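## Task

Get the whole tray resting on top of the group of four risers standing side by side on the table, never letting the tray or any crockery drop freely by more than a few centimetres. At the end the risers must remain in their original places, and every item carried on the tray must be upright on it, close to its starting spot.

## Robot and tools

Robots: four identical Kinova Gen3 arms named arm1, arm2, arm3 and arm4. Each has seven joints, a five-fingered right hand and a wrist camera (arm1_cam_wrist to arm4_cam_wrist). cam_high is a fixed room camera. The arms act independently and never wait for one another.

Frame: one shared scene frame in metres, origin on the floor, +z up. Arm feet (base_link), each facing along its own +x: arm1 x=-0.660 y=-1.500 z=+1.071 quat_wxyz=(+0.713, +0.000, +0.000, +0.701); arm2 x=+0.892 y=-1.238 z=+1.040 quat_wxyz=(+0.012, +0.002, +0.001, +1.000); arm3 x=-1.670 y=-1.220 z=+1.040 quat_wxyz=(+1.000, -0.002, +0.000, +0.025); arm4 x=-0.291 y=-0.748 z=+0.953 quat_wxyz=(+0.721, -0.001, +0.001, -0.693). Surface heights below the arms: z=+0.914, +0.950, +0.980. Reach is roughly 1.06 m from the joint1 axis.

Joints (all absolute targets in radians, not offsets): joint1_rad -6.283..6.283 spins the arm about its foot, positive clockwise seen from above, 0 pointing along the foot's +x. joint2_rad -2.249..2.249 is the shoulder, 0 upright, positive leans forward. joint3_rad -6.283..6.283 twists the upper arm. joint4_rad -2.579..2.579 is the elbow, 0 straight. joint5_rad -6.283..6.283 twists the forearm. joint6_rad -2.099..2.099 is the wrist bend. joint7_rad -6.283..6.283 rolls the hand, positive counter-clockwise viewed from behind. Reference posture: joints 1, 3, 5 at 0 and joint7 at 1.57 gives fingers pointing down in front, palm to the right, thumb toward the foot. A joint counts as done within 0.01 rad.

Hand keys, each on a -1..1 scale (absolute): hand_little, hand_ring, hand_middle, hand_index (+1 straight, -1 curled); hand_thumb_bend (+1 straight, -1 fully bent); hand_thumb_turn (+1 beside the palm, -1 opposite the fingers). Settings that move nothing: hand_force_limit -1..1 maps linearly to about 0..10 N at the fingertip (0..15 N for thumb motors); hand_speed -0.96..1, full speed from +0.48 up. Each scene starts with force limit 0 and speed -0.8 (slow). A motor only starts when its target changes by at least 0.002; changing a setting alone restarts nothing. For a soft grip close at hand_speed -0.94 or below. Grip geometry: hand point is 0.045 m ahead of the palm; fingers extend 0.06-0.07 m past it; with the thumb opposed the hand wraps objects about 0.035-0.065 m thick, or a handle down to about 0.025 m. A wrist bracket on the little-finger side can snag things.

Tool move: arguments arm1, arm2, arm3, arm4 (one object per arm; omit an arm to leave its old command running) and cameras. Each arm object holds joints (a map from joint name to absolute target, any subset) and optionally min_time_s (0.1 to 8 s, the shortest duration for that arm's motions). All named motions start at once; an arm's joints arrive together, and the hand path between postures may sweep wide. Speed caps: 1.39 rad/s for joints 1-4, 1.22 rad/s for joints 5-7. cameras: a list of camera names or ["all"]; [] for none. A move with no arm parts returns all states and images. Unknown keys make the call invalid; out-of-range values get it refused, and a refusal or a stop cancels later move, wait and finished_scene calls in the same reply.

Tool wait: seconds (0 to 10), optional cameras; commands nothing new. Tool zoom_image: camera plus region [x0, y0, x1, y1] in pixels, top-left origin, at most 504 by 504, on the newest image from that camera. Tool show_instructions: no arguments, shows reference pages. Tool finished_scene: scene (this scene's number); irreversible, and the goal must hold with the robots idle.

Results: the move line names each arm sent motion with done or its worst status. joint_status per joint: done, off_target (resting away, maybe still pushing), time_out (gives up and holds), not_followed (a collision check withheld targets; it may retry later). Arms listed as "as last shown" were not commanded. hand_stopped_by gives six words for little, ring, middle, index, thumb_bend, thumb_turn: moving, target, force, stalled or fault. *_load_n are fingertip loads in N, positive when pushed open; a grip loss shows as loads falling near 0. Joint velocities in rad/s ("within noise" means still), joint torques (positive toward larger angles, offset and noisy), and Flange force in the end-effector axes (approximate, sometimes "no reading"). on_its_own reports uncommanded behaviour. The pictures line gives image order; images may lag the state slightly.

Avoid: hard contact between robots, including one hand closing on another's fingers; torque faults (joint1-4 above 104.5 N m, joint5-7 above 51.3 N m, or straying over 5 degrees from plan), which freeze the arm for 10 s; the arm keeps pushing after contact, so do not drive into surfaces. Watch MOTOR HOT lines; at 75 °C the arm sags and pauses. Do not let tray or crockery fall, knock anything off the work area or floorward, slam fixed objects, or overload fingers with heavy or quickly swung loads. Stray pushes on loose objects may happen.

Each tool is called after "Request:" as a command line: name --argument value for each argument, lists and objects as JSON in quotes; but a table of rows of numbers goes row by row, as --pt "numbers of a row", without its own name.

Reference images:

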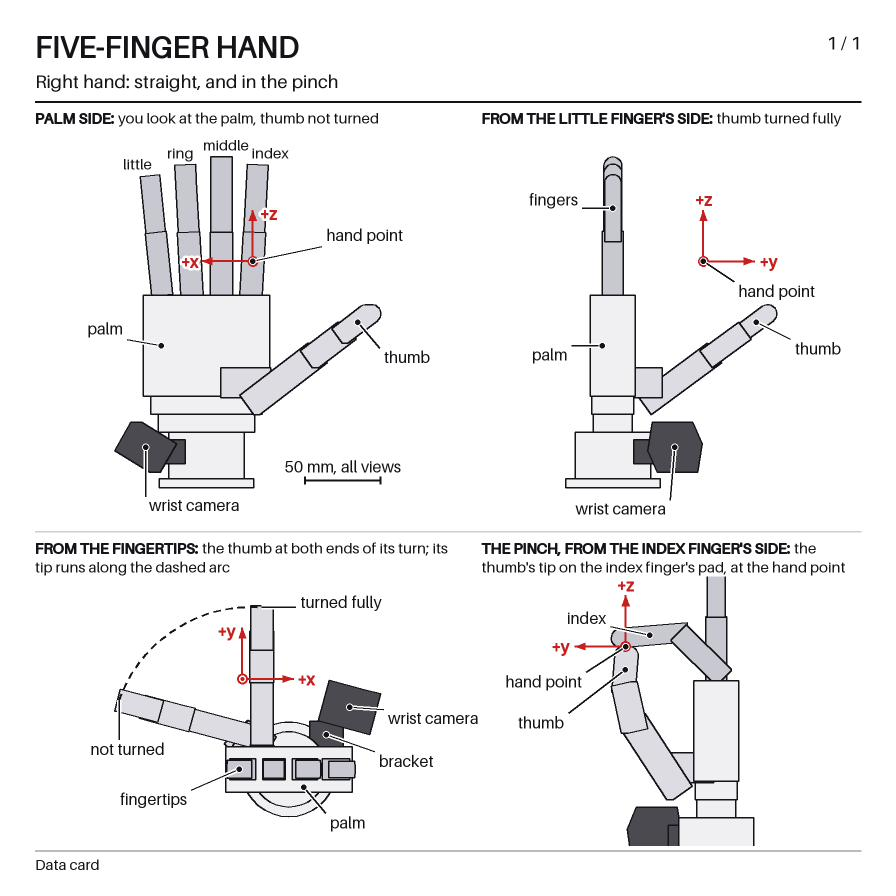

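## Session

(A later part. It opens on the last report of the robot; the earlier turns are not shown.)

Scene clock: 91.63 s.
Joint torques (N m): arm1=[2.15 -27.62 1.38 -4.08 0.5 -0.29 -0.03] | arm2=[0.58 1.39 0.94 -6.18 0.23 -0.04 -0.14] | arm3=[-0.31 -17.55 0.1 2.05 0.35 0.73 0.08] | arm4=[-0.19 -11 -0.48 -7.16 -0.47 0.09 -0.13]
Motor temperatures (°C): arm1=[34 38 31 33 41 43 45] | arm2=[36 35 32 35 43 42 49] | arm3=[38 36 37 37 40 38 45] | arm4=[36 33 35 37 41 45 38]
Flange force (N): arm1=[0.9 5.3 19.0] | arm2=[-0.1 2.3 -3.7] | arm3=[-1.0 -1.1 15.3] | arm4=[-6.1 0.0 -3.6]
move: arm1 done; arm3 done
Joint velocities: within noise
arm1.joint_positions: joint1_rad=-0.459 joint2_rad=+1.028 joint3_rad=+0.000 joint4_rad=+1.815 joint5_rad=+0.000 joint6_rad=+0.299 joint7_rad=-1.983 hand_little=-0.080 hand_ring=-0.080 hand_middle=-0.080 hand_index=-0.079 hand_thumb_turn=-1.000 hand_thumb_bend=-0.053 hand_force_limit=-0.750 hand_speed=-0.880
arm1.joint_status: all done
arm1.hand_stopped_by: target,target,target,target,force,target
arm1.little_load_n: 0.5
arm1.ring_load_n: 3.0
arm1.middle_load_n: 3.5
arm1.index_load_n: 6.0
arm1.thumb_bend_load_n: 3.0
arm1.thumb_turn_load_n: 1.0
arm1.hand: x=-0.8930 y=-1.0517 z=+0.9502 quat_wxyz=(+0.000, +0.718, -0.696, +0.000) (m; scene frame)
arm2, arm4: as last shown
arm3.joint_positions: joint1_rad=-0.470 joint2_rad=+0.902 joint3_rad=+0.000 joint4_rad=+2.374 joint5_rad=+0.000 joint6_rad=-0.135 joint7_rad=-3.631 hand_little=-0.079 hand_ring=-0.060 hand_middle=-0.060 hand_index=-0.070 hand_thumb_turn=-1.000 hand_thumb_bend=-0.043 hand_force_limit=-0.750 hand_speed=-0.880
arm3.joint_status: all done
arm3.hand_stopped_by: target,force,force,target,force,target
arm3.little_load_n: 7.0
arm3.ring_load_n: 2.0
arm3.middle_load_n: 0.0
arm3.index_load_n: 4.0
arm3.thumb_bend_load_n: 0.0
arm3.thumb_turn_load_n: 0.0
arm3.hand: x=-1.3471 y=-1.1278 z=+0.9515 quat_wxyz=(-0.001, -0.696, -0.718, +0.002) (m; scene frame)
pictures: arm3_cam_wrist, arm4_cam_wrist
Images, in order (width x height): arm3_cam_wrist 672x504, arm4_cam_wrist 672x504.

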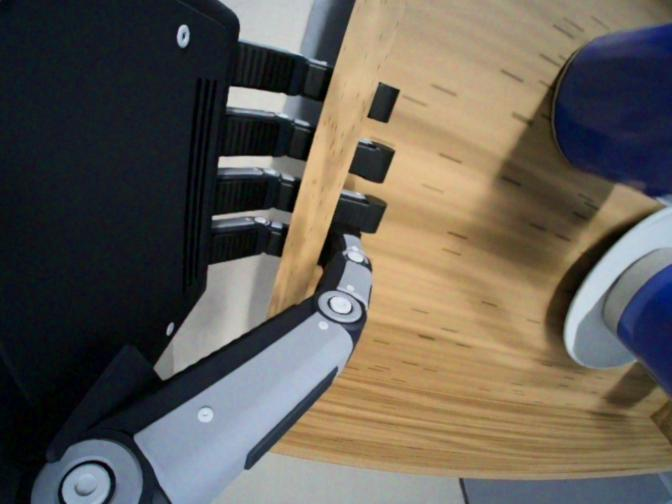

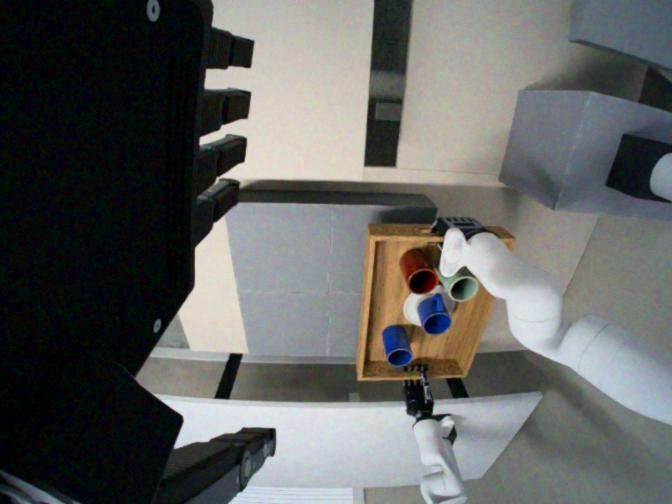

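Request:
move --arm1 '{"joints":{"joint1_rad":-0.4158,"joint2_rad":1.0760,"joint4_rad":1.6150,"joint6_rad":0.4506,"joint7_rad":-1.9495},"min_time_s":2.8}' --arm3 '{"joints":{"joint1_rad":-0.6469,"joint2_rad":0.8937,"joint4_rad":2.2827,"joint6_rad":-0.0348,"joint7_rad":-3.8183},"min_time_s":2.8}' --cameras '["arm4_cam_wrist","arm1_cam_wrist"]'

Scene clock: 95.17 s.
Joint torques (N m): arm1=[2.59 -30.19 1.68 -5.97 0.59 -0.27 -0.06] | arm2=[0.61 1.44 0.94 -6.14 0.23 -0.02 -0.15] | arm3=[-0.7 -18.66 -0.25 0.68 0.31 0.69 0.1] | arm4=[-0.31 -11 -0.49 -7.06 -0.43 0.11 -0.13]
Motor temperatures (°C): arm1=[34 38 31 33 41 43 45] | arm2=[36 35 32 35 43 42 49] | arm3=[38 36 37 37 40 38 45] | arm4=[36 33 35 37 41 45 38]
Flange force (N): arm1=[0.4 5.6 18.9] | arm2=[-0.1 2.2 -3.8] | arm3=[-2.1 -0.3 15.0] | arm4=[-6.4 -0.1 -4.0]
move: arm1 done; arm3 done
Joint velocities: within noise
arm1.joint_positions: joint1_rad=-0.416 joint2_rad=+1.076 joint3_rad=+0.000 joint4_rad=+1.615 joint5_rad=+0.000 joint6_rad=+0.451 joint7_rad=-1.949 hand_little=-0.080 hand_ring=-0.080 hand_middle=-0.080 hand_index=-0.079 hand_thumb_turn=-1.000 hand_thumb_bend=-0.053 hand_force_limit=-0.750 hand_speed=-0.880
arm1.joint_status: all done
arm1.hand_stopped_by: target,target,target,target,force,target
arm1.little_load_n: 0.5
arm1.ring_load_n: 3.0
arm1.middle_load_n: 3.5
arm1.index_load_n: 6.0
arm1.thumb_bend_load_n: 3.5
arm1.thumb_turn_load_n: 1.0
arm1.hand: x=-0.8955 y=-0.9940 z=+0.9502 quat_wxyz=(+0.000, +0.715, -0.700, +0.000) (m; scene frame)
arm2, arm4: as last shown
arm3.joint_positions: joint1_rad=-0.647 joint2_rad=+0.894 joint3_rad=+0.000 joint4_rad=+2.283 joint5_rad=+0.000 joint6_rad=-0.035 joint7_rad=-3.818 hand_little=-0.079 hand_ring=-0.060 hand_middle=-0.060 hand_index=-0.070 hand_thumb_turn=-1.000 hand_thumb_bend=-0.043 hand_force_limit=-0.750 hand_speed=-0.880
arm3.joint_status: all done
arm3.hand_stopped_by: target,force,force,target,force,target
arm3.little_load_n: 7.0
arm3.ring_load_n: 2.0
arm3.middle_load_n: 0.0
arm3.index_load_n: 3.5
arm3.thumb_bend_load_n: 0.0
arm3.thumb_turn_load_n: 0.0
arm3.hand: x=-1.3507 y=-1.0656 z=+0.9512 quat_wxyz=(-0.002, -0.700, -0.714, +0.002) (m; scene frame)
pictures: arm1_cam_wrist, arm4_cam_wrist
Images, in order (width x height): arm1_cam_wrist 672x504, arm4_cam_wrist 672x504.

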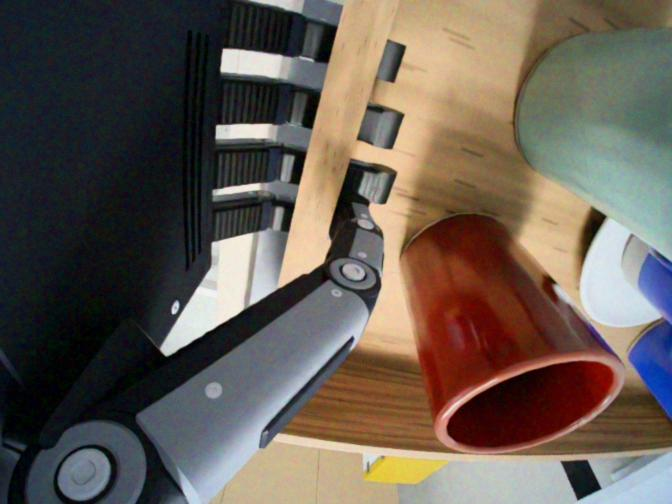

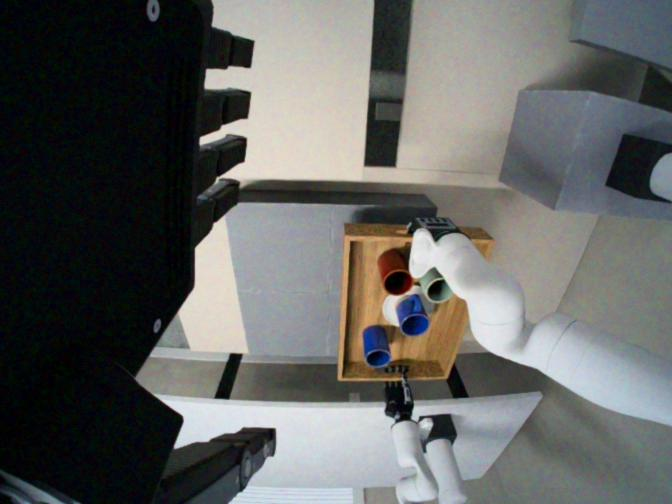

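Request:
move --arm1 '{"joints":{"joint1_rad":-0.3809,"joint2_rad":1.1420,"joint4_rad":1.3921,"joint6_rad":0.6075,"joint7_rad":-1.9246},"min_time_s":2.8}' --arm3 '{"joints":{"joint1_rad":-0.7882,"joint2_rad":0.8965,"joint4_rad":2.1618,"joint6_rad":0.0833,"joint7_rad":-3.9696},"min_time_s":2.8}' --cameras '["arm4_cam_wrist","arm3_cam_wrist"]'

Scene clock: 98.50 s.
Joint torques (N m): arm1=[3.23 -32.82 2.13 -7.75 0.81 -0.16 -0.07] | arm2=[0.58 1.4 0.95 -6.14 0.23 -0.05 -0.15] | arm3=[-1.23 -20.23 -0.75 -0.85 0.16 0.72 0.1] | arm4=[-0.21 -10.97 -0.53 -7.07 -0.45 0.06 -0.13]
Motor temperatures (°C): arm1=[34 39 31 33 41 43 45] | arm2=[36 35 32 35 43 42 49] | arm3=[38 36 37 37 40 38 45] | arm4=[36 33 35 37 41 45 38]
Flange force (N): arm1=[0.2 6.2 19.0] | arm2=[-0.1 2.3 -3.9] | arm3=[-3.3 1.0 15.1] | arm4=[-6.3 0.0 -4.1]
move: arm1 done; arm3 done
Joint velocities: within noise
arm1.joint_positions: joint1_rad=-0.381 joint2_rad=+1.142 joint3_rad=+0.000 joint4_rad=+1.392 joint5_rad=+0.000 joint6_rad=+0.608 joint7_rad=-1.925 hand_little=-0.080 hand_ring=-0.080 hand_middle=-0.080 hand_index=-0.079 hand_thumb_turn=-1.000 hand_thumb_bend=-0.053 hand_force_limit=-0.750 hand_speed=-0.880
arm1.joint_status: all done
arm1.hand_stopped_by: target,target,target,target,force,target
arm1.little_load_n: 0.5
arm1.ring_load_n: 3.5
arm1.middle_load_n: 3.5
arm1.index_load_n: 5.5
arm1.thumb_bend_load_n: 3.0
arm1.thumb_turn_load_n: 1.0
arm1.hand: x=-0.8981 y=-0.9363 z=+0.9502 quat_wxyz=(+0.000, +0.711, -0.703, +0.000) (m; scene frame)
arm2, arm4: as last shown
arm3.joint_positions: joint1_rad=-0.788 joint2_rad=+0.896 joint3_rad=+0.000 joint4_rad=+2.162 joint5_rad=+0.000 joint6_rad=+0.083 joint7_rad=-3.970 hand_little=-0.079 hand_ring=-0.060 hand_middle=-0.060 hand_index=-0.070 hand_thumb_turn=-1.000 hand_thumb_bend=-0.042 hand_force_limit=-0.750 hand_speed=-0.880
arm3.joint_status: all done
arm3.hand_stopped_by: target,force,force,target,force,target
arm3.little_load_n: 7.5
arm3.ring_load_n: 2.0
arm3.middle_load_n: 0.5
arm3.index_load_n: 3.5
arm3.thumb_bend_load_n: 1.0
arm3.thumb_turn_load_n: 0.5
arm3.hand: x=-1.3542 y=-1.0034 z=+0.9508 quat_wxyz=(-0.002, -0.703, -0.711, +0.002) (m; scene frame)
pictures: arm3_cam_wrist, arm4_cam_wrist
Images, in order (width x height): arm3_cam_wrist 672x504, arm4_cam_wrist 672x504.

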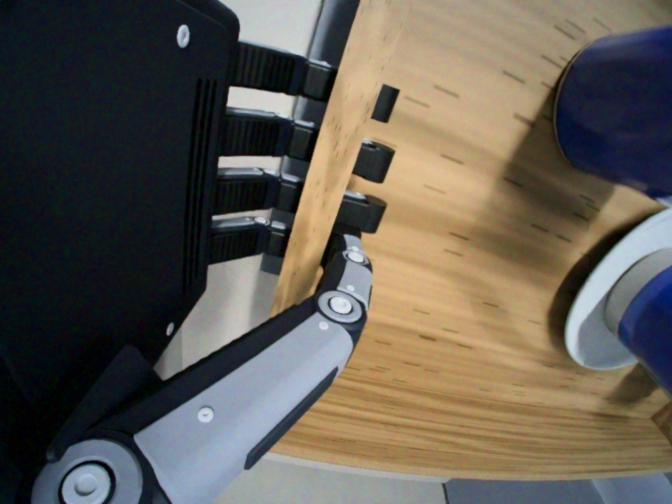

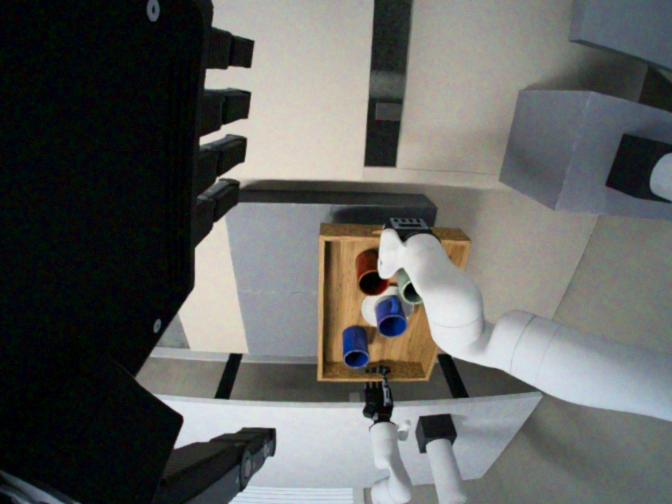

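Request:
zoom_image --camera "arm3_cam_wrist" --region '[200, 0, 400, 300]'

Request:
zoom_image --camera "arm4_cam_wrist" --region '[210, 170, 480, 420]'

Scaled by 1.680 from the camera's 672x504 image, which has a finer 960x720 frame.

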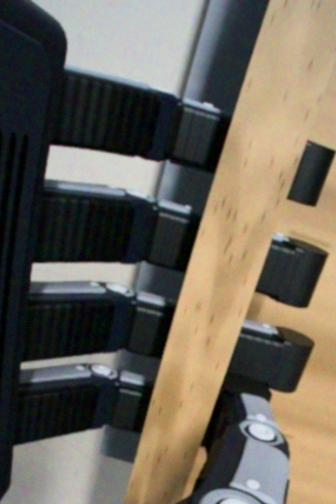

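Scaled by 1.867 from the camera's 672x504 image, which has a finer 960x720 frame.

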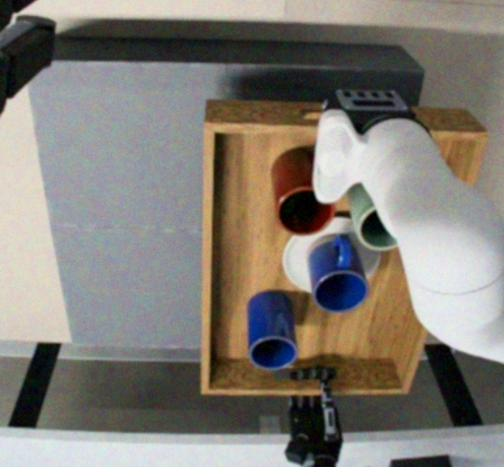

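Request:
move --arm1 '{"joints":{"joint1_rad":-0.3439,"joint2_rad":1.2301,"joint4_rad":1.1326,"joint6_rad":0.7789,"joint7_rad":-1.8926},"min_time_s":2.8}' --arm3 '{"joints":{"joint1_rad":-0.8869,"joint2_rad":0.9155,"joint4_rad":2.0089,"joint6_rad":0.2172,"joint7_rad":-4.0733},"min_time_s":2.8}' --cameras '["arm4_cam_wrist","arm1_cam_wrist"]'

Scene clock: 102.80 s.
Joint torques (N m): arm1=[4.28 -35.47 2.77 -9.51 1.2 -0.1 -0.1] | arm2=[0.59 1.41 0.92 -6.16 0.21 -0.03 -0.17] | arm3=[-1.95 -22.03 -1.5 -2.32 -0.07 0.92 0.09] | arm4=[-0.25 -11 -0.48 -7.06 -0.46 0.11 -0.12]
Motor temperatures (°C): arm1=[34 39 31 33 41 43 45] | arm2=[36 35 32 35 43 42 49] | arm3=[38 36 37 37 40 38 45] | arm4=[36 33 35 37 41 45 38]
Flange force (N): arm1=[-0.2 7.4 19.0] | arm2=[-0.1 2.1 -3.8] | arm3=[-4.1 2.7 15.1] | arm4=[-6.4 0.0 -4.0]
move: arm1 done; arm3 done
Joint velocities: within noise
arm1.joint_positions: joint1_rad=-0.344 joint2_rad=+1.230 joint3_rad=+0.000 joint4_rad=+1.133 joint5_rad=+0.000 joint6_rad=+0.779 joint7_rad=-1.893 hand_little=-0.080 hand_ring=-0.080 hand_middle=-0.080 hand_index=-0.079 hand_thumb_turn=-1.000 hand_thumb_bend=-0.053 hand_force_limit=-0.750 hand_speed=-0.880
arm1.joint_status: all done
arm1.hand_stopped_by: target,target,target,target,force,target
arm1.little_load_n: 0.5
arm1.ring_load_n: 3.0
arm1.middle_load_n: 3.5
arm1.index_load_n: 5.5
arm1.thumb_bend_load_n: 3.5
arm1.thumb_turn_load_n: 0.5
arm1.hand: x=-0.8959 y=-0.8774 z=+0.9503 quat_wxyz=(+0.000, +0.709, -0.705, +0.000) (m; scene frame)
arm2, arm4: as last shown
arm3.joint_positions: joint1_rad=-0.887 joint2_rad=+0.916 joint3_rad=+0.000 joint4_rad=+2.009 joint5_rad=+0.000 joint6_rad=+0.217 joint7_rad=-4.073 hand_little=-0.079 hand_ring=-0.060 hand_middle=-0.060 hand_index=-0.070 hand_thumb_turn=-1.000 hand_thumb_bend=-0.042 hand_force_limit=-0.750 hand_speed=-0.880
arm3.joint_status: all done
arm3.hand_stopped_by: target,force,force,target,force,target
arm3.little_load_n: 7.5
arm3.ring_load_n: 1.5
arm3.middle_load_n: 0.0
arm3.index_load_n: 3.5
arm3.thumb_bend_load_n: 2.5
arm3.thumb_turn_load_n: 0.5
arm3.hand: x=-1.3525 y=-0.9422 z=+0.9505 quat_wxyz=(-0.002, -0.705, -0.709, +0.002) (m; scene frame)
pictures: arm1_cam_wrist, arm4_cam_wrist
Images, in order (width x height): arm1_cam_wrist 672x504, arm4_cam_wrist 672x504.

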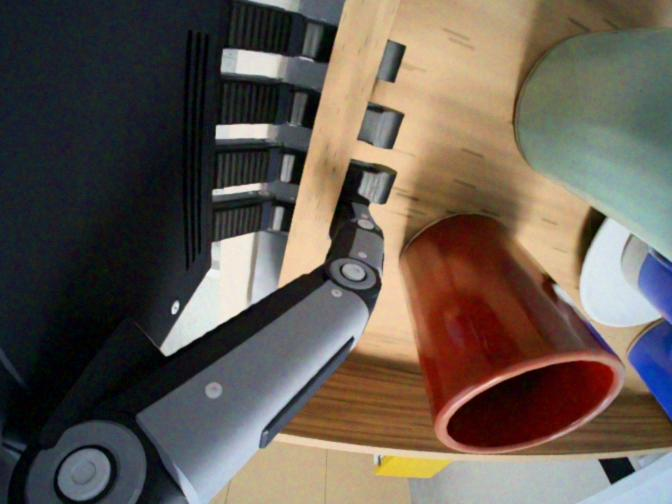

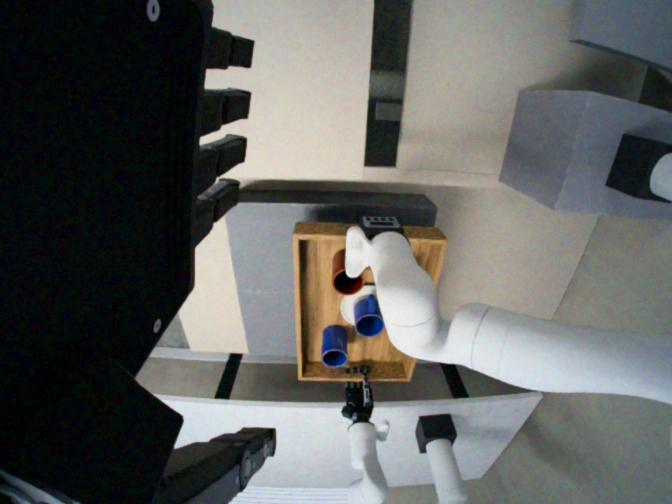

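Request:
move --arm1 '{"joints":{"joint1_rad":-0.3129,"joint2_rad":1.3550,"joint4_rad":0.7995,"joint6_rad":0.9871,"joint7_rad":-1.8666},"min_time_s":2.8}' --arm3 '{"joints":{"joint1_rad":-0.9640,"joint2_rad":0.9512,"joint4_rad":1.8367,"joint6_rad":0.3537,"joint7_rad":-4.1554},"min_time_s":2.8}' --cameras '["arm4_cam_wrist","arm3_cam_wrist","cam_high"]'

Scene clock: 106.07 s.
Joint torques (N m): arm1=[5.64 -38.15 3.31 -11.34 1.77 -0.05 -0.15] | arm2=[0.57 1.41 0.96 -6.17 0.21 -0.04 -0.14] | arm3=[-2.88 -24.12 -2.33 -3.75 -0.41 1.13 0.06] | arm4=[-0.16 -11.07 -0.47 -7.12 -0.45 0.08 -0.12]
Motor temperatures (°C): arm1=[34 39 31 33 41 43 45] | arm2=[36 35 32 35 43 42 49] | arm3=[38 37 37 37 40 38 45] | arm4=[36 33 35 37 41 45 38]
Flange force (N): arm1=[-0.6 8.8 19.0] | arm2=[0.0 2.3 -3.7] | arm3=[-4.6 4.5 15.3] | arm4=[-6.3 0.2 -3.9]
move: arm1 done; arm3 done
Joint velocities: within noise
arm1.joint_positions: joint1_rad=-0.313 joint2_rad=+1.355 joint3_rad=+0.000 joint4_rad=+0.799 joint5_rad=+0.000 joint6_rad=+0.987 joint7_rad=-1.867 hand_little=-0.080 hand_ring=-0.080 hand_middle=-0.080 hand_index=-0.079 hand_thumb_turn=-1.000 hand_thumb_bend=-0.053 hand_force_limit=-0.750 hand_speed=-0.880
arm1.joint_status: all done
arm1.hand_stopped_by: target,target,target,target,force,target
arm1.little_load_n: 0.5
arm1.ring_load_n: 3.0
arm1.middle_load_n: 3.5
arm1.index_load_n: 5.0
arm1.thumb_bend_load_n: 4.0
arm1.thumb_turn_load_n: 1.0
arm1.hand: x=-0.8936 y=-0.8185 z=+0.9502 quat_wxyz=(+0.000, +0.708, -0.707, +0.000) (m; scene frame)
arm2, arm4: as last shown
arm3.joint_positions: joint1_rad=-0.964 joint2_rad=+0.951 joint3_rad=+0.000 joint4_rad=+1.837 joint5_rad=+0.000 joint6_rad=+0.354 joint7_rad=-4.155 hand_little=-0.079 hand_ring=-0.060 hand_middle=-0.060 hand_index=-0.070 hand_thumb_turn=-1.000 hand_thumb_bend=-0.042 hand_force_limit=-0.750 hand_speed=-0.880
arm3.joint_status: all done
arm3.hand_stopped_by: target,force,force,target,force,target
arm3.little_load_n: 7.5
arm3.ring_load_n: 1.5
arm3.middle_load_n: 0.0
arm3.index_load_n: 3.0
arm3.thumb_bend_load_n: 5.0
arm3.thumb_turn_load_n: 0.5
arm3.hand: x=-1.3507 y=-0.8811 z=+0.9502 quat_wxyz=(-0.002, -0.707, -0.707, +0.002) (m; scene frame)
pictures: arm3_cam_wrist, arm4_cam_wrist, cam_high
Images, in order (width x height): arm3_cam_wrist 672x504, arm4_cam_wrist 672x504, cam_high 672x504.

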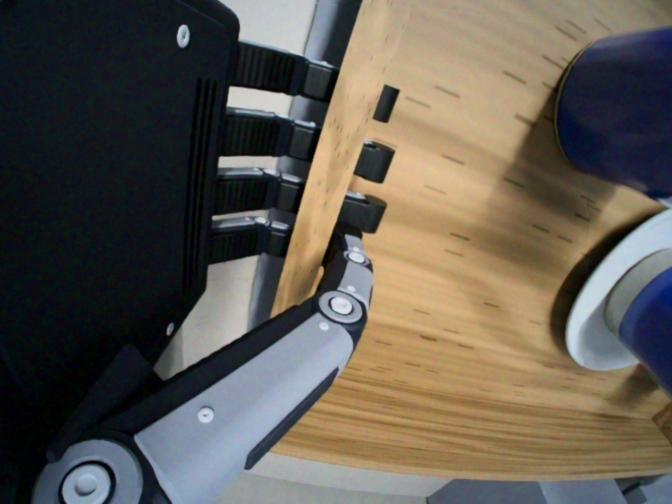

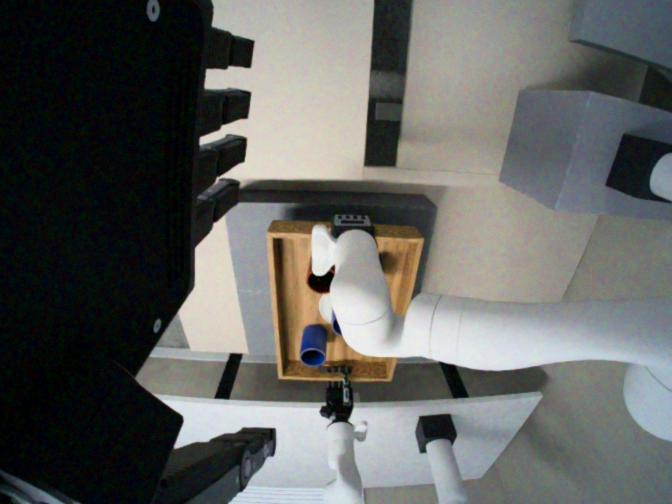

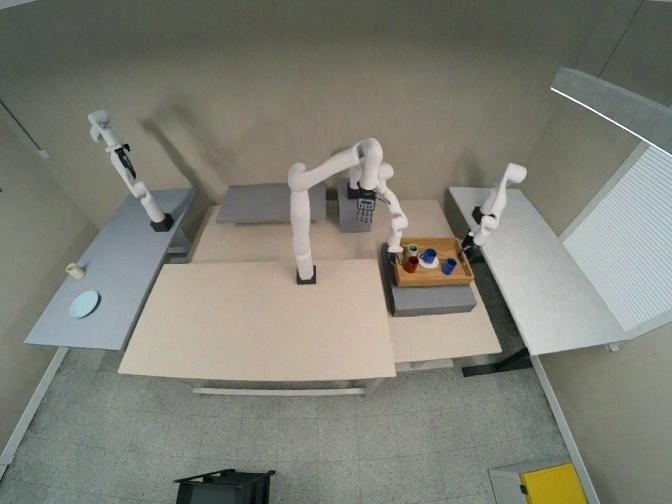

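Request:
zoom_image --camera "cam_high" --region '[370, 220, 490, 330]'

Request:
zoom_image --camera "arm4_cam_wrist" --region '[210, 170, 460, 400]'

Scaled by 4.200 from the camera's 672x504 image, which has a finer 960x720 frame.

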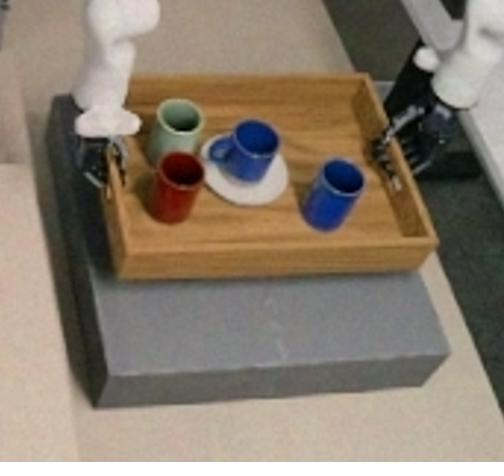

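Scaled by 2.016 from the camera's 672x504 image, which has a finer 960x720 frame.

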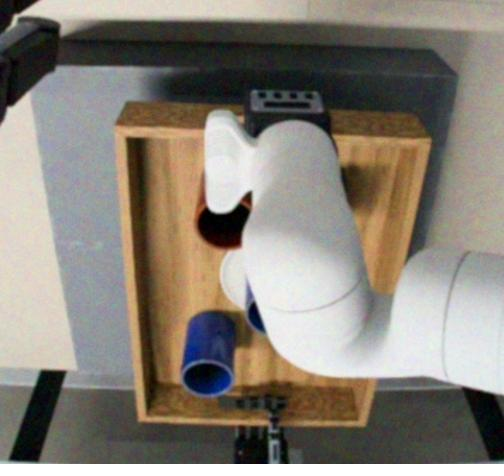

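Request:
move --arm1 '{"joints":{"joint2_rad":1.3828,"joint4_rad":0.7851,"joint6_rad":0.9737},"min_time_s":1.5}' --arm3 '{"joints":{"joint1_rad":-0.9626,"joint2_rad":0.9860,"joint4_rad":1.8300,"joint6_rad":0.3256,"joint7_rad":-4.1540},"min_time_s":1.5}'

Request:
move --arm1 '{"joints":{"joint2_rad":1.4117,"joint4_rad":0.7680,"joint6_rad":0.9619},"min_time_s":2}' --arm3 '{"joints":{"joint2_rad":1.0211,"joint4_rad":1.8214,"joint6_rad":0.2991},"min_time_s":2}' --cameras '["cam_high","arm4_cam_wrist"]'

Scene clock: 109.23 s.
Joint torques (N m): arm1=[4.14 -38.55 2.08 -11.68 1.08 -0.36 -0.21] | arm2=[0.56 1.39 0.95 -6.14 0.2 -0.04 -0.15] | arm3=[-1.85 -24.59 -1.11 -4.14 -0.18 0.71 0.02] | arm4=[-0.27 -11.03 -0.38 -7.13 -0.47 0.07 -0.08]
Motor temperatures (°C): arm1=[34 39 31 33 41 43 45] | arm2=[36 35 32 35 43 42 49] | arm3=[38 37 37 37 40 38 45] | arm4=[36 33 35 37 41 45 38]
Flange force (N): arm1=[-0.4 6.3 19.0] | arm2=[-0.1 2.3 -3.9] | arm3=[-4.4 2.0 14.9] | arm4=[-6.2 0.2 -3.8]
move: arm1 done; arm3 done
Joint velocities: within noise
arm1.joint_positions: joint1_rad=-0.313 joint2_rad=+1.383 joint3_rad=+0.000 joint4_rad=+0.785 joint5_rad=+0.000 joint6_rad=+0.974 joint7_rad=-1.867 hand_little=-0.080 hand_ring=-0.080 hand_middle=-0.080 hand_index=-0.079 hand_thumb_turn=-1.000 hand_thumb_bend=-0.053 hand_force_limit=-0.750 hand_speed=-0.880
arm1.joint_status: all done
arm1.hand_stopped_by: target,target,target,target,force,target
arm1.little_load_n: 0.5
arm1.ring_load_n: 3.0
arm1.middle_load_n: 3.5
arm1.index_load_n: 5.0
arm1.thumb_bend_load_n: 3.5
arm1.thumb_turn_load_n: 0.5
arm1.hand: x=-0.8936 y=-0.8185 z=+0.9353 quat_wxyz=(+0.000, +0.707, -0.707, +0.000) (m; scene frame)
arm2.joint_positions: joint1_rad=+0.743 joint2_rad=-0.459 joint3_rad=-0.122 joint4_rad=+1.532 joint5_rad=-0.041 joint6_rad=+1.996 joint7_rad=-2.036 hand_little=+1.000 hand_ring=+1.000 hand_middle=+1.000 hand_index=+1.000 hand_thumb_turn=+1.000 hand_thumb_bend=+1.000 hand_force_limit=+0.000 hand_speed=-0.800
arm2.joint_status: not commanded
arm2.hand_stopped_by: target,target,target,target,target,target
arm2.little_load_n: 0.0
arm2.ring_load_n: 0.0
arm2.middle_load_n: 0.0
arm2.index_load_n: 0.0
arm2.thumb_bend_load_n: -0.5
arm2.thumb_turn_load_n: 0.0
arm2.hand: x=+0.7390 y=-1.1669 z=+1.5339 quat_wxyz=(-0.010, +0.851, -0.524, -0.035) (m; scene frame)
arm3.joint_positions: joint1_rad=-0.963 joint2_rad=+0.986 joint3_rad=+0.000 joint4_rad=+1.830 joint5_rad=+0.000 joint6_rad=+0.326 joint7_rad=-4.154 hand_little=-0.079 hand_ring=-0.060 hand_middle=-0.060 hand_index=-0.070 hand_thumb_turn=-1.000 hand_thumb_bend=-0.042 hand_force_limit=-0.750 hand_speed=-0.880
arm3.joint_status: all done
arm3.hand_stopped_by: target,force,force,target,force,target
arm3.little_load_n: 8.0
arm3.ring_load_n: 1.5
arm3.middle_load_n: 0.5
arm3.index_load_n: 3.0
arm3.thumb_bend_load_n: 4.5
arm3.thumb_turn_load_n: 0.5
arm3.hand: x=-1.3502 y=-0.8815 z=+0.9352 quat_wxyz=(-0.002, -0.707, -0.707, +0.002) (m; scene frame)
arm4: as last shown
pictures: none

Scene clock: 111.53 s.
Joint torques (N m): arm1=[4.32 -38.56 2.17 -11.54 1.13 -0.34 -0.21] | arm2=[0.58 1.4 0.96 -6.17 0.23 -0.06 -0.15] | arm3=[-1.9 -24.67 -1.22 -3.71 -0.19 0.77 -0.01] | arm4=[-0.29 -10.98 -0.54 -7.17 -0.52 0.12 -0.07]
Motor temperatures (°C): arm1=[34 39 31 33 41 43 45] | arm2=[36 35 32 35 43 42 49] | arm3=[38 37 37 37 40 38 45] | arm4=[36 33 35 37 41 45 38]
Flange force (N): arm1=[-0.6 6.6 19.1] | arm2=[-0.1 2.3 -3.8] | arm3=[-4.3 2.2 14.8] | arm4=[-6.0 -0.1 -3.4]
move: arm1 done; arm3 done
Joint velocities: within noise
arm1.joint_positions: joint1_rad=-0.313 joint2_rad=+1.412 joint3_rad=+0.000 joint4_rad=+0.768 joint5_rad=+0.000 joint6_rad=+0.962 joint7_rad=-1.867 hand_little=-0.080 hand_ring=-0.080 hand_middle=-0.080 hand_index=-0.079 hand_thumb_turn=-1.000 hand_thumb_bend=-0.053 hand_force_limit=-0.750 hand_speed=-0.880
arm1.joint_status: all done
arm1.hand_stopped_by: target,target,target,target,force,target
arm1.little_load_n: 0.5
arm1.ring_load_n: 3.0
arm1.middle_load_n: 3.5
arm1.index_load_n: 5.0
arm1.thumb_bend_load_n: 4.0
arm1.thumb_turn_load_n: 0.5
arm1.hand: x=-0.8936 y=-0.8185 z=+0.9202 quat_wxyz=(+0.000, +0.707, -0.707, +0.000) (m; scene frame)
arm2, arm4: as last shown
arm2.thumb_bend_load_n: 0.0
arm3.joint_positions: joint1_rad=-0.963 joint2_rad=+1.021 joint3_rad=+0.000 joint4_rad=+1.821 joint5_rad=+0.000 joint6_rad=+0.299 joint7_rad=-4.154 hand_little=-0.079 hand_ring=-0.060 hand_middle=-0.060 hand_index=-0.070 hand_thumb_turn=-1.000 hand_thumb_bend=-0.042 hand_force_limit=-0.750 hand_speed=-0.880
arm3.joint_status: all done
arm3.hand_stopped_by: target,force,force,target,force,target
arm3.little_load_n: 7.5
arm3.ring_load_n: 1.5
arm3.middle_load_n: 0.0
arm3.index_load_n: 3.0
arm3.thumb_bend_load_n: 4.5
arm3.thumb_turn_load_n: 0.5
arm3.hand: x=-1.3502 y=-0.8816 z=+0.9202 quat_wxyz=(-0.002, -0.707, -0.707, +0.002) (m; scene frame)
arm4.ring_load_n: 0.5
pictures: arm4_cam_wrist, cam_high
Images, in order (width x height): arm4_cam_wrist 672x504, cam_high 672x504.

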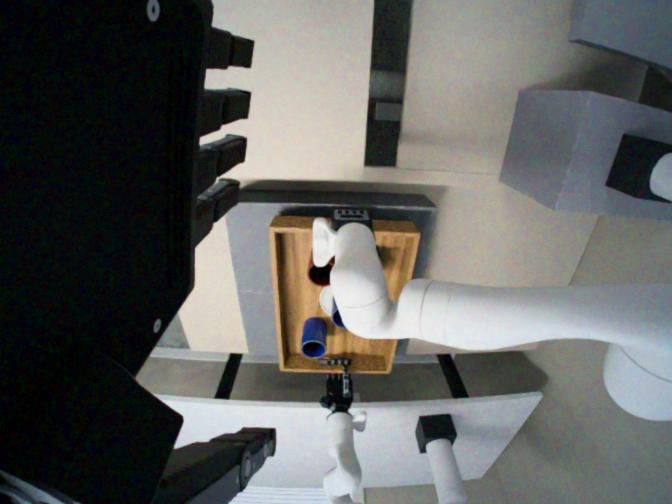

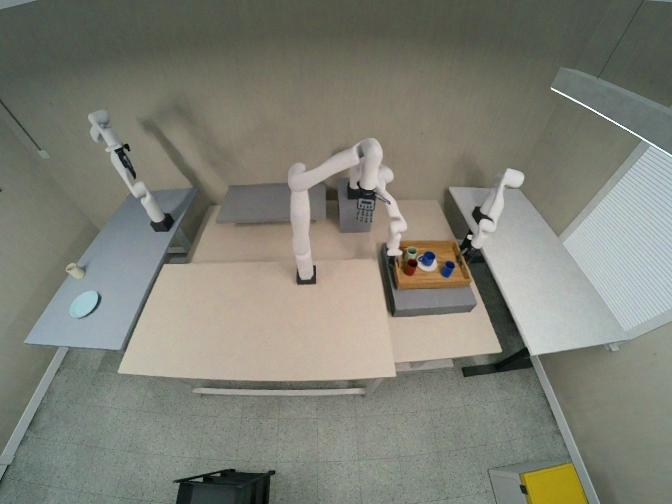

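Not yet touching. Continue in 1 cm steps.

Request:
move --arm1 '{"joints":{"joint2_rad":1.4315,"joint4_rad":0.7551,"joint6_rad":0.9550},"min_time_s":1.5}' --arm3 '{"joints":{"joint2_rad":1.0445,"joint4_rad":1.8148,"joint6_rad":0.2823},"min_time_s":1.5}'

Scene clock: 113.40 s.
Joint torques (N m): arm1=[4.39 -38.56 2.29 -11.49 1.18 -0.33 -0.22] | arm2=[0.58 1.41 1 -6.14 0.23 -0.03 -0.16] | arm3=[-1.9 -24.68 -1.23 -3.46 -0.18 0.79 0.01] | arm4=[-0.21 -11 -0.41 -7.12 -0.48 0.04 -0.07]
Motor temperatures (°C): arm1=[34 39 31 33 41 43 45] | arm2=[36 35 32 35 43 42 49] | arm3=[38 37 37 37 40 38 45] | arm4=[36 33 35 37 41 45 38]
Flange force (N): arm1=[-0.4 6.7 19.0] | arm2=[-0.1 2.4 -3.8] | arm3=[-4.3 2.1 14.6] | arm4=[-6.1 0.3 -4.0]
move: arm1 done; arm3 done
Joint velocities: within noise
arm1.joint_positions: joint1_rad=-0.313 joint2_rad=+1.432 joint3_rad=+0.000 joint4_rad=+0.755 joint5_rad=+0.000 joint6_rad=+0.955 joint7_rad=-1.867 hand_little=-0.080 hand_ring=-0.080 hand_middle=-0.080 hand_index=-0.079 hand_thumb_turn=-1.000 hand_thumb_bend=-0.053 hand_force_limit=-0.750 hand_speed=-0.880
arm1.joint_status: all done
arm1.hand_stopped_by: target,target,target,target,force,target
arm1.little_load_n: 0.5
arm1.ring_load_n: 3.5
arm1.middle_load_n: 3.5
arm1.index_load_n: 5.0
arm1.thumb_bend_load_n: 4.0
arm1.thumb_turn_load_n: 0.5
arm1.hand: x=-0.8936 y=-0.8185 z=+0.9102 quat_wxyz=(+0.000, +0.707, -0.707, +0.000) (m; scene frame)
arm2: as last shown
arm3.joint_positions: joint1_rad=-0.963 joint2_rad=+1.044 joint3_rad=+0.000 joint4_rad=+1.815 joint5_rad=+0.000 joint6_rad=+0.282 joint7_rad=-4.154 hand_little=-0.079 hand_ring=-0.060 hand_middle=-0.060 hand_index=-0.070 hand_thumb_turn=-1.000 hand_thumb_bend=-0.042 hand_force_limit=-0.750 hand_speed=-0.880
arm3.joint_status: all done
arm3.hand_stopped_by: target,force,force,target,force,target
arm3.little_load_n: 8.0
arm3.ring_load_n: 2.0
arm3.middle_load_n: 0.0
arm3.index_load_n: 3.0
arm3.thumb_bend_load_n: 5.0
arm3.thumb_turn_load_n: 0.5
arm3.hand: x=-1.3503 y=-0.8817 z=+0.9102 quat_wxyz=(-0.002, -0.707, -0.707, +0.002) (m; scene frame)
arm4.joint_positions: joint1_rad=+1.523 joint2_rad=+0.084 joint3_rad=+0.000 joint4_rad=+1.127 joint5_rad=+0.000 joint6_rad=+1.930 joint7_rad=-1.874 hand_little=+1.000 hand_ring=+1.000 hand_middle=+1.000 hand_index=+1.000 hand_thumb_turn=+1.000 hand_thumb_bend=+1.000 hand_force_limit=+0.000 hand_speed=-0.800
arm4.joint_status: not commanded
arm4.hand_stopped_by: target,target,target,target,target,target
arm4.little_load_n: 0.0
arm4.ring_load_n: 0.0
arm4.middle_load_n: 0.0
arm4.index_load_n: 0.0
arm4.thumb_bend_load_n: 0.0
arm4.thumb_turn_load_n: 0.0
arm4.hand: x=-0.6628 y=-0.8044 z=+1.4469 quat_wxyz=(+0.000, -0.994, +0.107, +0.002) (m; scene frame)
pictures: none

Request:
move --arm1 '{"joints":{"joint2_rad":1.4518,"joint4_rad":0.7408,"joint6_rad":0.9490},"min_time_s":1.5}' --arm3 '{"joints":{"joint2_rad":1.0681,"joint4_rad":1.8073,"joint6_rad":0.2662},"min_time_s":1.5}' --cameras '["cam_high"]'

Request:
zoom_image --camera "cam_high" --region '[370, 220, 490, 330]'

Scene clock: 115.30 s.
Joint torques (N m): arm1=[2.84 -28.84 1.27 -8.85 0.91 -1.15 -0.32] | arm2=[0.58 1.41 0.97 -6.13 0.2 -0.03 -0.18] | arm3=[-0.87 -20.09 -0.21 -3.98 0.05 0.06 0.05] | arm4=[-0.25 -11.01 -0.49 -7.09 -0.48 0.08 -0.1]
Motor temperatures (°C): arm1=[34 39 31 33 41 43 45] | arm2=[36 35 32 35 43 42 49] | arm3=[38 37 37 37 40 38 45] | arm4=[36 33 35 37 41 45 38]
Flange force (N): arm1=[3.2 3.2 2.5] | arm2=[-0.1 2.2 -3.9] | arm3=[-5.8 -1.9 1.8] | arm4=[-6.3 0.1 -4.0]
move: arm1 done; arm3 done
Joint velocities: within noise
arm1.joint_positions: joint1_rad=-0.313 joint2_rad=+1.452 joint3_rad=+0.000 joint4_rad=+0.741 joint5_rad=+0.000 joint6_rad=+0.949 joint7_rad=-1.867 hand_little=-0.080 hand_ring=-0.080 hand_middle=-0.080 hand_index=-0.080 hand_thumb_turn=-1.000 hand_thumb_bend=-0.053 hand_force_limit=-0.750 hand_speed=-0.880
arm1.joint_status: all done
arm1.hand_stopped_by: target,target,target,target,force,target
arm1.little_load_n: 1.0
arm1.ring_load_n: 1.5
arm1.middle_load_n: 0.0
arm1.index_load_n: 0.5
arm1.thumb_bend_load_n: 4.0
arm1.thumb_turn_load_n: 0.0
arm1.hand: x=-0.8936 y=-0.8185 z=+0.9003 quat_wxyz=(+0.000, +0.707, -0.707, +0.000) (m; scene frame)
arm2, arm4: as last shown
arm2.thumb_bend_load_n: -0.5
arm3.joint_positions: joint1_rad=-0.963 joint2_rad=+1.068 joint3_rad=+0.000 joint4_rad=+1.807 joint5_rad=+0.000 joint6_rad=+0.266 joint7_rad=-4.154 hand_little=-0.080 hand_ring=-0.060 hand_middle=-0.060 hand_index=-0.070 hand_thumb_turn=-1.000 hand_thumb_bend=-0.042 hand_force_limit=-0.750 hand_speed=-0.880
arm3.joint_status: all done
arm3.hand_stopped_by: target,force,force,target,force,target
arm3.little_load_n: 1.5
arm3.ring_load_n: 0.5
arm3.middle_load_n: 0.0
arm3.index_load_n: 3.0
arm3.thumb_bend_load_n: 4.0
arm3.thumb_turn_load_n: 0.5
arm3.hand: x=-1.3503 y=-0.8817 z=+0.9002 quat_wxyz=(-0.002, -0.707, -0.707, +0.002) (m; scene frame)
pictures: cam_high
Images, in order (width x height): cam_high 672x504.

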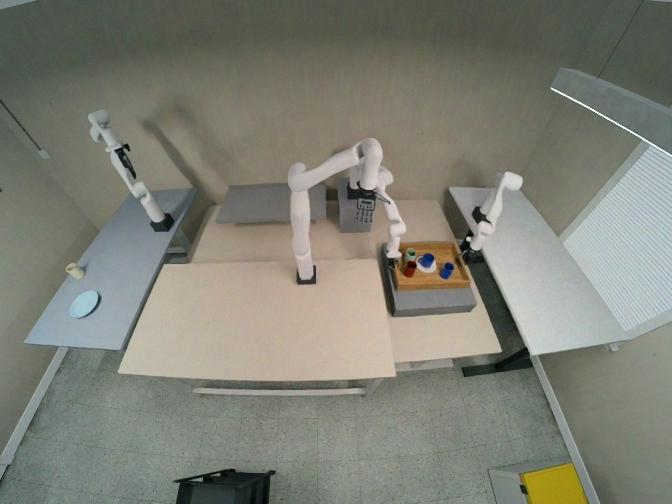

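Scaled by 4.200 from the camera's 672x504 image, which has a finer 960x720 frame.

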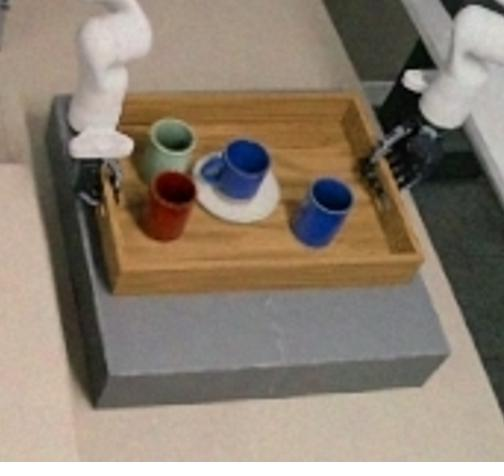

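Request:
move --cameras '["arm4_cam_wrist","arm3_cam_wrist","arm1_cam_wrist"]'

Request:
zoom_image --camera "arm4_cam_wrist" --region '[210, 180, 450, 400]'

Request:
zoom_image --camera "arm3_cam_wrist" --region '[200, 0, 400, 350]'

Scene clock: 115.53 s.
Joint torques (N m): arm1=[2.83 -28.76 1.3 -8.8 0.88 -1.13 -0.26] | arm2=[0.56 1.38 0.92 -6.13 0.22 -0.05 -0.16] | arm3=[-0.83 -20.03 -0.25 -3.99 0.02 0.06 0.01] | arm4=[-0.28 -10.93 -0.51 -7.07 -0.43 0.13 -0.18]
Motor temperatures (°C): arm1=[34 39 31 33 41 43 45] | arm2=[36 35 32 35 43 42 49] | arm3=[38 37 37 37 40 38 45] | arm4=[36 33 35 37 41 45 38]
Flange force (N): arm1=[3.1 3.3 2.4] | arm2=[-0.2 2.2 -4.0] | arm3=[-5.9 -2.0 1.6] | arm4=[-6.3 -0.3 -3.8]
Joint velocities: within noise
arm1.joint_positions: joint1_rad=-0.313 joint2_rad=+1.452 joint3_rad=+0.000 joint4_rad=+0.741 joint5_rad=+0.000 joint6_rad=+0.949 joint7_rad=-1.867 hand_little=-0.080 hand_ring=-0.080 hand_middle=-0.080 hand_index=-0.080 hand_thumb_turn=-1.000 hand_thumb_bend=-0.053 hand_force_limit=-0.750 hand_speed=-0.880
arm1.joint_status: all done
arm1.hand_stopped_by: target,target,target,target,force,target
arm1.little_load_n: 0.5
arm1.ring_load_n: 1.5
arm1.middle_load_n: 0.0
arm1.index_load_n: 0.5
arm1.thumb_bend_load_n: 4.5
arm1.thumb_turn_load_n: 0.0
arm1.hand: x=-0.8936 y=-0.8185 z=+0.9002 quat_wxyz=(+0.000, +0.707, -0.707, +0.000) (m; scene frame)
arm2.joint_positions: joint1_rad=+0.743 joint2_rad=-0.459 joint3_rad=-0.122 joint4_rad=+1.532 joint5_rad=-0.041 joint6_rad=+1.996 joint7_rad=-2.036 hand_little=+1.000 hand_ring=+1.000 hand_middle=+1.000 hand_index=+1.000 hand_thumb_turn=+1.000 hand_thumb_bend=+1.000 hand_force_limit=+0.000 hand_speed=-0.800
arm2.joint_status: not commanded
arm2.hand_stopped_by: target,target,target,target,target,target
arm2.little_load_n: 0.0
arm2.ring_load_n: 0.0
arm2.middle_load_n: 0.5
arm2.index_load_n: 0.0
arm2.thumb_bend_load_n: 0.0
arm2.thumb_turn_load_n: 0.0
arm2.hand: x=+0.7390 y=-1.1669 z=+1.5339 quat_wxyz=(-0.010, +0.851, -0.524, -0.035) (m; scene frame)
arm3.joint_positions: joint1_rad=-0.963 joint2_rad=+1.068 joint3_rad=+0.000 joint4_rad=+1.807 joint5_rad=+0.000 joint6_rad=+0.266 joint7_rad=-4.154 hand_little=-0.080 hand_ring=-0.060 hand_middle=-0.060 hand_index=-0.070 hand_thumb_turn=-1.000 hand_thumb_bend=-0.042 hand_force_limit=-0.750 hand_speed=-0.880
arm3.joint_status: all done
arm3.hand_stopped_by: target,force,force,target,force,target
arm3.little_load_n: 1.5
arm3.ring_load_n: 0.0
arm3.middle_load_n: 0.0
arm3.index_load_n: 3.0
arm3.thumb_bend_load_n: 4.0
arm3.thumb_turn_load_n: 0.5
arm3.hand: x=-1.3503 y=-0.8817 z=+0.9002 quat_wxyz=(-0.002, -0.707, -0.707, +0.002) (m; scene frame)
arm4.joint_positions: joint1_rad=+1.523 joint2_rad=+0.084 joint3_rad=+0.000 joint4_rad=+1.127 joint5_rad=+0.000 joint6_rad=+1.930 joint7_rad=-1.874 hand_little=+1.000 hand_ring=+1.000 hand_middle=+1.000 hand_index=+1.000 hand_thumb_turn=+1.000 hand_thumb_bend=+1.000 hand_force_limit=+0.000 hand_speed=-0.800
arm4.joint_status: not commanded
arm4.hand_stopped_by: target,target,target,target,target,target
arm4.little_load_n: 0.0
arm4.ring_load_n: 0.0
arm4.middle_load_n: 0.0
arm4.index_load_n: 0.0
arm4.thumb_bend_load_n: 0.0
arm4.thumb_turn_load_n: -0.5
arm4.hand: x=-0.6628 y=-0.8044 z=+1.4469 quat_wxyz=(+0.000, -0.994, +0.107, +0.002) (m; scene frame)
pictures: arm1_cam_wrist, arm3_cam_wrist, arm4_cam_wrist
Images, in order (width x height): arm1_cam_wrist 672x504, arm3_cam_wrist 672x504, arm4_cam_wrist 672x504.

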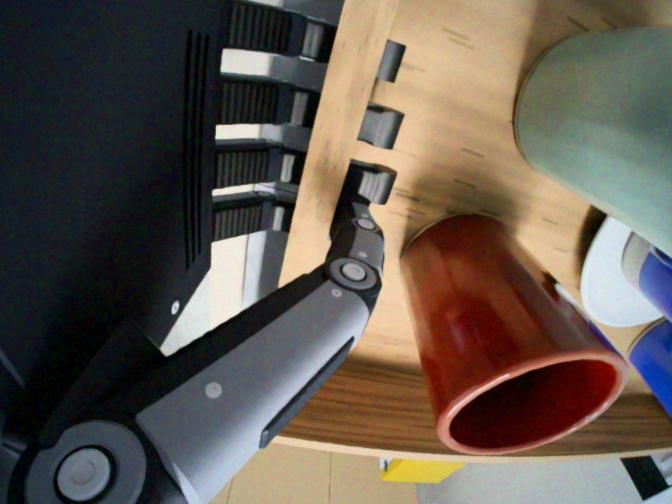

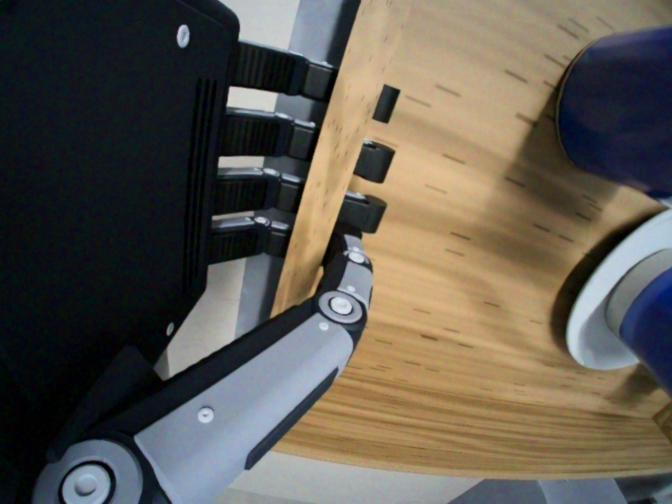

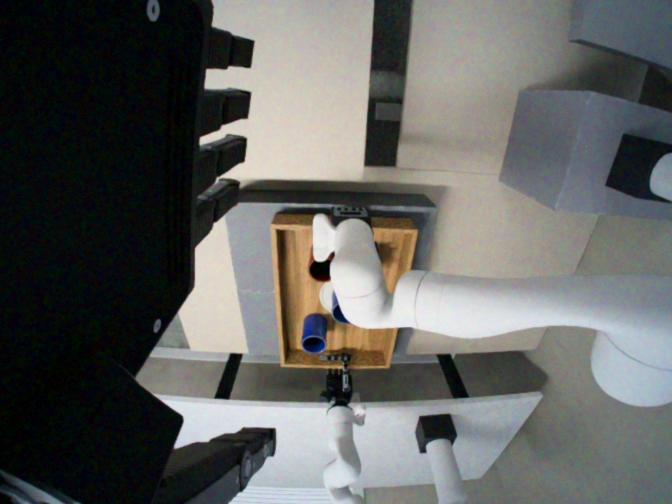

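Scaled by 2.100 from the camera's 672x504 image, which has a finer 960x720 frame.

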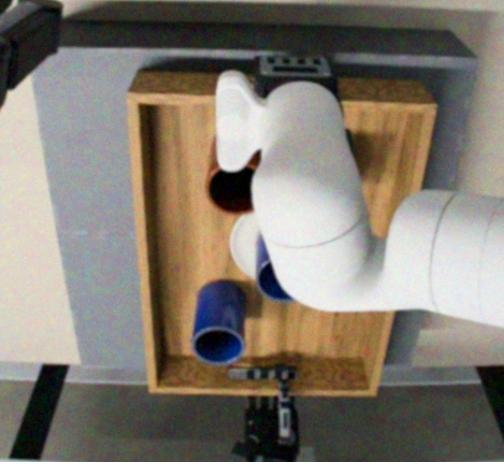

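Scaled by 1.440 from the camera's 672x504 image, which has a finer 960x720 frame.

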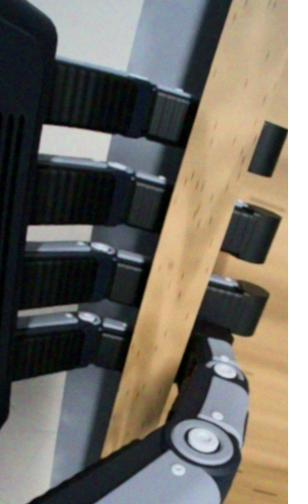

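Request:
move --arm1 '{"joints":{"joint2_rad":1.4642,"joint4_rad":0.7314,"joint6_rad":0.9460},"min_time_s":1}' --arm3 '{"joints":{"joint2_rad":1.0823,"joint4_rad":1.8024,"joint6_rad":0.2569},"min_time_s":1}'

Request:
move --arm1 '{"joints":{"hand_thumb_bend":0.25,"hand_speed":-0.7}}' --arm3 '{"joints":{"hand_thumb_bend":0.25,"hand_speed":-0.7}}'

Scene clock: 117.53 s.
Joint torques (N m): arm1=[2.32 -24.63 1.04 -6.21 0.92 -0.06 -0.16] | arm2=[0.59 1.39 0.92 -6.14 0.22 -0.05 -0.14] | arm3=[-0.45 -17.7 0.01 -2.75 0.06 0.55 0.01] | arm4=[-0.28 -11.05 -0.49 -7.11 -0.42 0.11 -0.12]
Motor temperatures (°C): arm1=[34 39 31 33 41 43 45] | arm2=[36 35 32 35 43 42 49] | arm3=[38 37 37 37 40 38 45] | arm4=[36 33 35 37 41 45 38]
Flange force (N): arm1=[0.5 3.4 -1.6] | arm2=[-0.1 2.2 -3.9] | arm3=[-4.5 -2.0 -2.4] | arm4=[-6.4 -0.1 -3.8]
move: arm1 done; arm3 done
Joint velocities: within noise
arm1.joint_positions: joint1_rad=-0.313 joint2_rad=+1.464 joint3_rad=+0.000 joint4_rad=+0.731 joint5_rad=+0.000 joint6_rad=+0.946 joint7_rad=-1.867 hand_little=-0.080 hand_ring=-0.080 hand_middle=-0.080 hand_index=-0.080 hand_thumb_turn=-1.000 hand_thumb_bend=-0.053 hand_force_limit=-0.750 hand_speed=-0.880
arm1.joint_status: all done
arm1.hand_stopped_by: target,target,target,target,force,target
arm1.little_load_n: 0.5
arm1.ring_load_n: 0.0
arm1.middle_load_n: 0.0
arm1.index_load_n: 0.0
arm1.thumb_bend_load_n: 3.5
arm1.thumb_turn_load_n: 0.5
arm1.hand: x=-0.8936 y=-0.8185 z=+0.8943 quat_wxyz=(+0.000, +0.707, -0.707, +0.000) (m; scene frame)
arm2, arm4: as last shown
arm2.middle_load_n: 0.0
arm3.joint_positions: joint1_rad=-0.963 joint2_rad=+1.082 joint3_rad=+0.000 joint4_rad=+1.802 joint5_rad=+0.000 joint6_rad=+0.257 joint7_rad=-4.154 hand_little=-0.080 hand_ring=-0.060 hand_middle=-0.060 hand_index=-0.070 hand_thumb_turn=-1.000 hand_thumb_bend=-0.042 hand_force_limit=-0.750 hand_speed=-0.880
arm3.joint_status: all done
arm3.hand_stopped_by: target,force,force,target,force,target
arm3.little_load_n: 0.0
arm3.ring_load_n: 0.0
arm3.middle_load_n: 0.0
arm3.index_load_n: 0.0
arm3.thumb_bend_load_n: 2.5
arm3.thumb_turn_load_n: 0.5
arm3.hand: x=-1.3502 y=-0.8817 z=+0.8942 quat_wxyz=(-0.002, -0.707, -0.707, +0.002) (m; scene frame)
arm4.thumb_turn_load_n: 0.0
pictures: none

Scene clock: 118.73 s.
Joint torques (N m): arm1=[0.56 -25.97 -0.33 -7.01 0.22 -0.37 -0.14] | arm2=[0.57 1.37 0.96 -6.12 0.22 -0.07 -0.17] | arm3=[0.23 -18.55 0.96 -3.36 0.23 0.21 0.03] | arm4=[-0.32 -11 -0.49 -7.15 -0.43 0.06 -0.14]
Motor temperatures (°C): arm1=[34 39 31 33 41 43 45] | arm2=[36 35 32 35 43 42 49] | arm3=[38 37 37 37 40 38 45] | arm4=[36 33 35 37 41 45 38]
Flange force (N): arm1=[0.5 0.7 -0.3] | arm2=[-0.2 2.3 -4.1] | arm3=[-4.1 -3.7 -1.4] | arm4=[-6.2 -0.2 -3.7]
move: arm1 done; arm3 done
Joint velocities: within noise
arm1.joint_positions: joint1_rad=-0.313 joint2_rad=+1.464 joint3_rad=+0.000 joint4_rad=+0.731 joint5_rad=+0.000 joint6_rad=+0.946 joint7_rad=-1.867 hand_little=-0.080 hand_ring=-0.080 hand_middle=-0.080 hand_index=-0.080 hand_thumb_turn=-1.000 hand_thumb_bend=+0.250 hand_force_limit=-0.750 hand_speed=-0.700
arm1.joint_status: all done
arm1.hand_stopped_by: target,target,target,target,target,target
arm1.little_load_n: 0.0
arm1.ring_load_n: 0.0
arm1.middle_load_n: 0.0
arm1.index_load_n: 0.0
arm1.thumb_bend_load_n: 0.0
arm1.thumb_turn_load_n: 0.0
arm1.hand: x=-0.8936 y=-0.8185 z=+0.8942 quat_wxyz=(+0.000, +0.707, -0.707, +0.000) (m; scene frame)
arm2, arm4: as last shown
arm2.ring_load_n: -0.5
arm3.joint_positions: joint1_rad=-0.963 joint2_rad=+1.082 joint3_rad=+0.000 joint4_rad=+1.802 joint5_rad=+0.000 joint6_rad=+0.257 joint7_rad=-4.154 hand_little=-0.080 hand_ring=-0.060 hand_middle=-0.060 hand_index=-0.070 hand_thumb_turn=-1.000 hand_thumb_bend=+0.250 hand_force_limit=-0.750 hand_speed=-0.700
arm3.joint_status: all done
arm3.hand_stopped_by: target,force,force,target,target,target
arm3.little_load_n: 0.0
arm3.ring_load_n: 0.0
arm3.middle_load_n: 0.0
arm3.index_load_n: 0.5
arm3.thumb_bend_load_n: 0.0
arm3.thumb_turn_load_n: 0.0
arm3.hand: x=-1.3502 y=-0.8817 z=+0.8942 quat_wxyz=(-0.002, -0.707, -0.707, +0.002) (m; scene frame)
pictures: none


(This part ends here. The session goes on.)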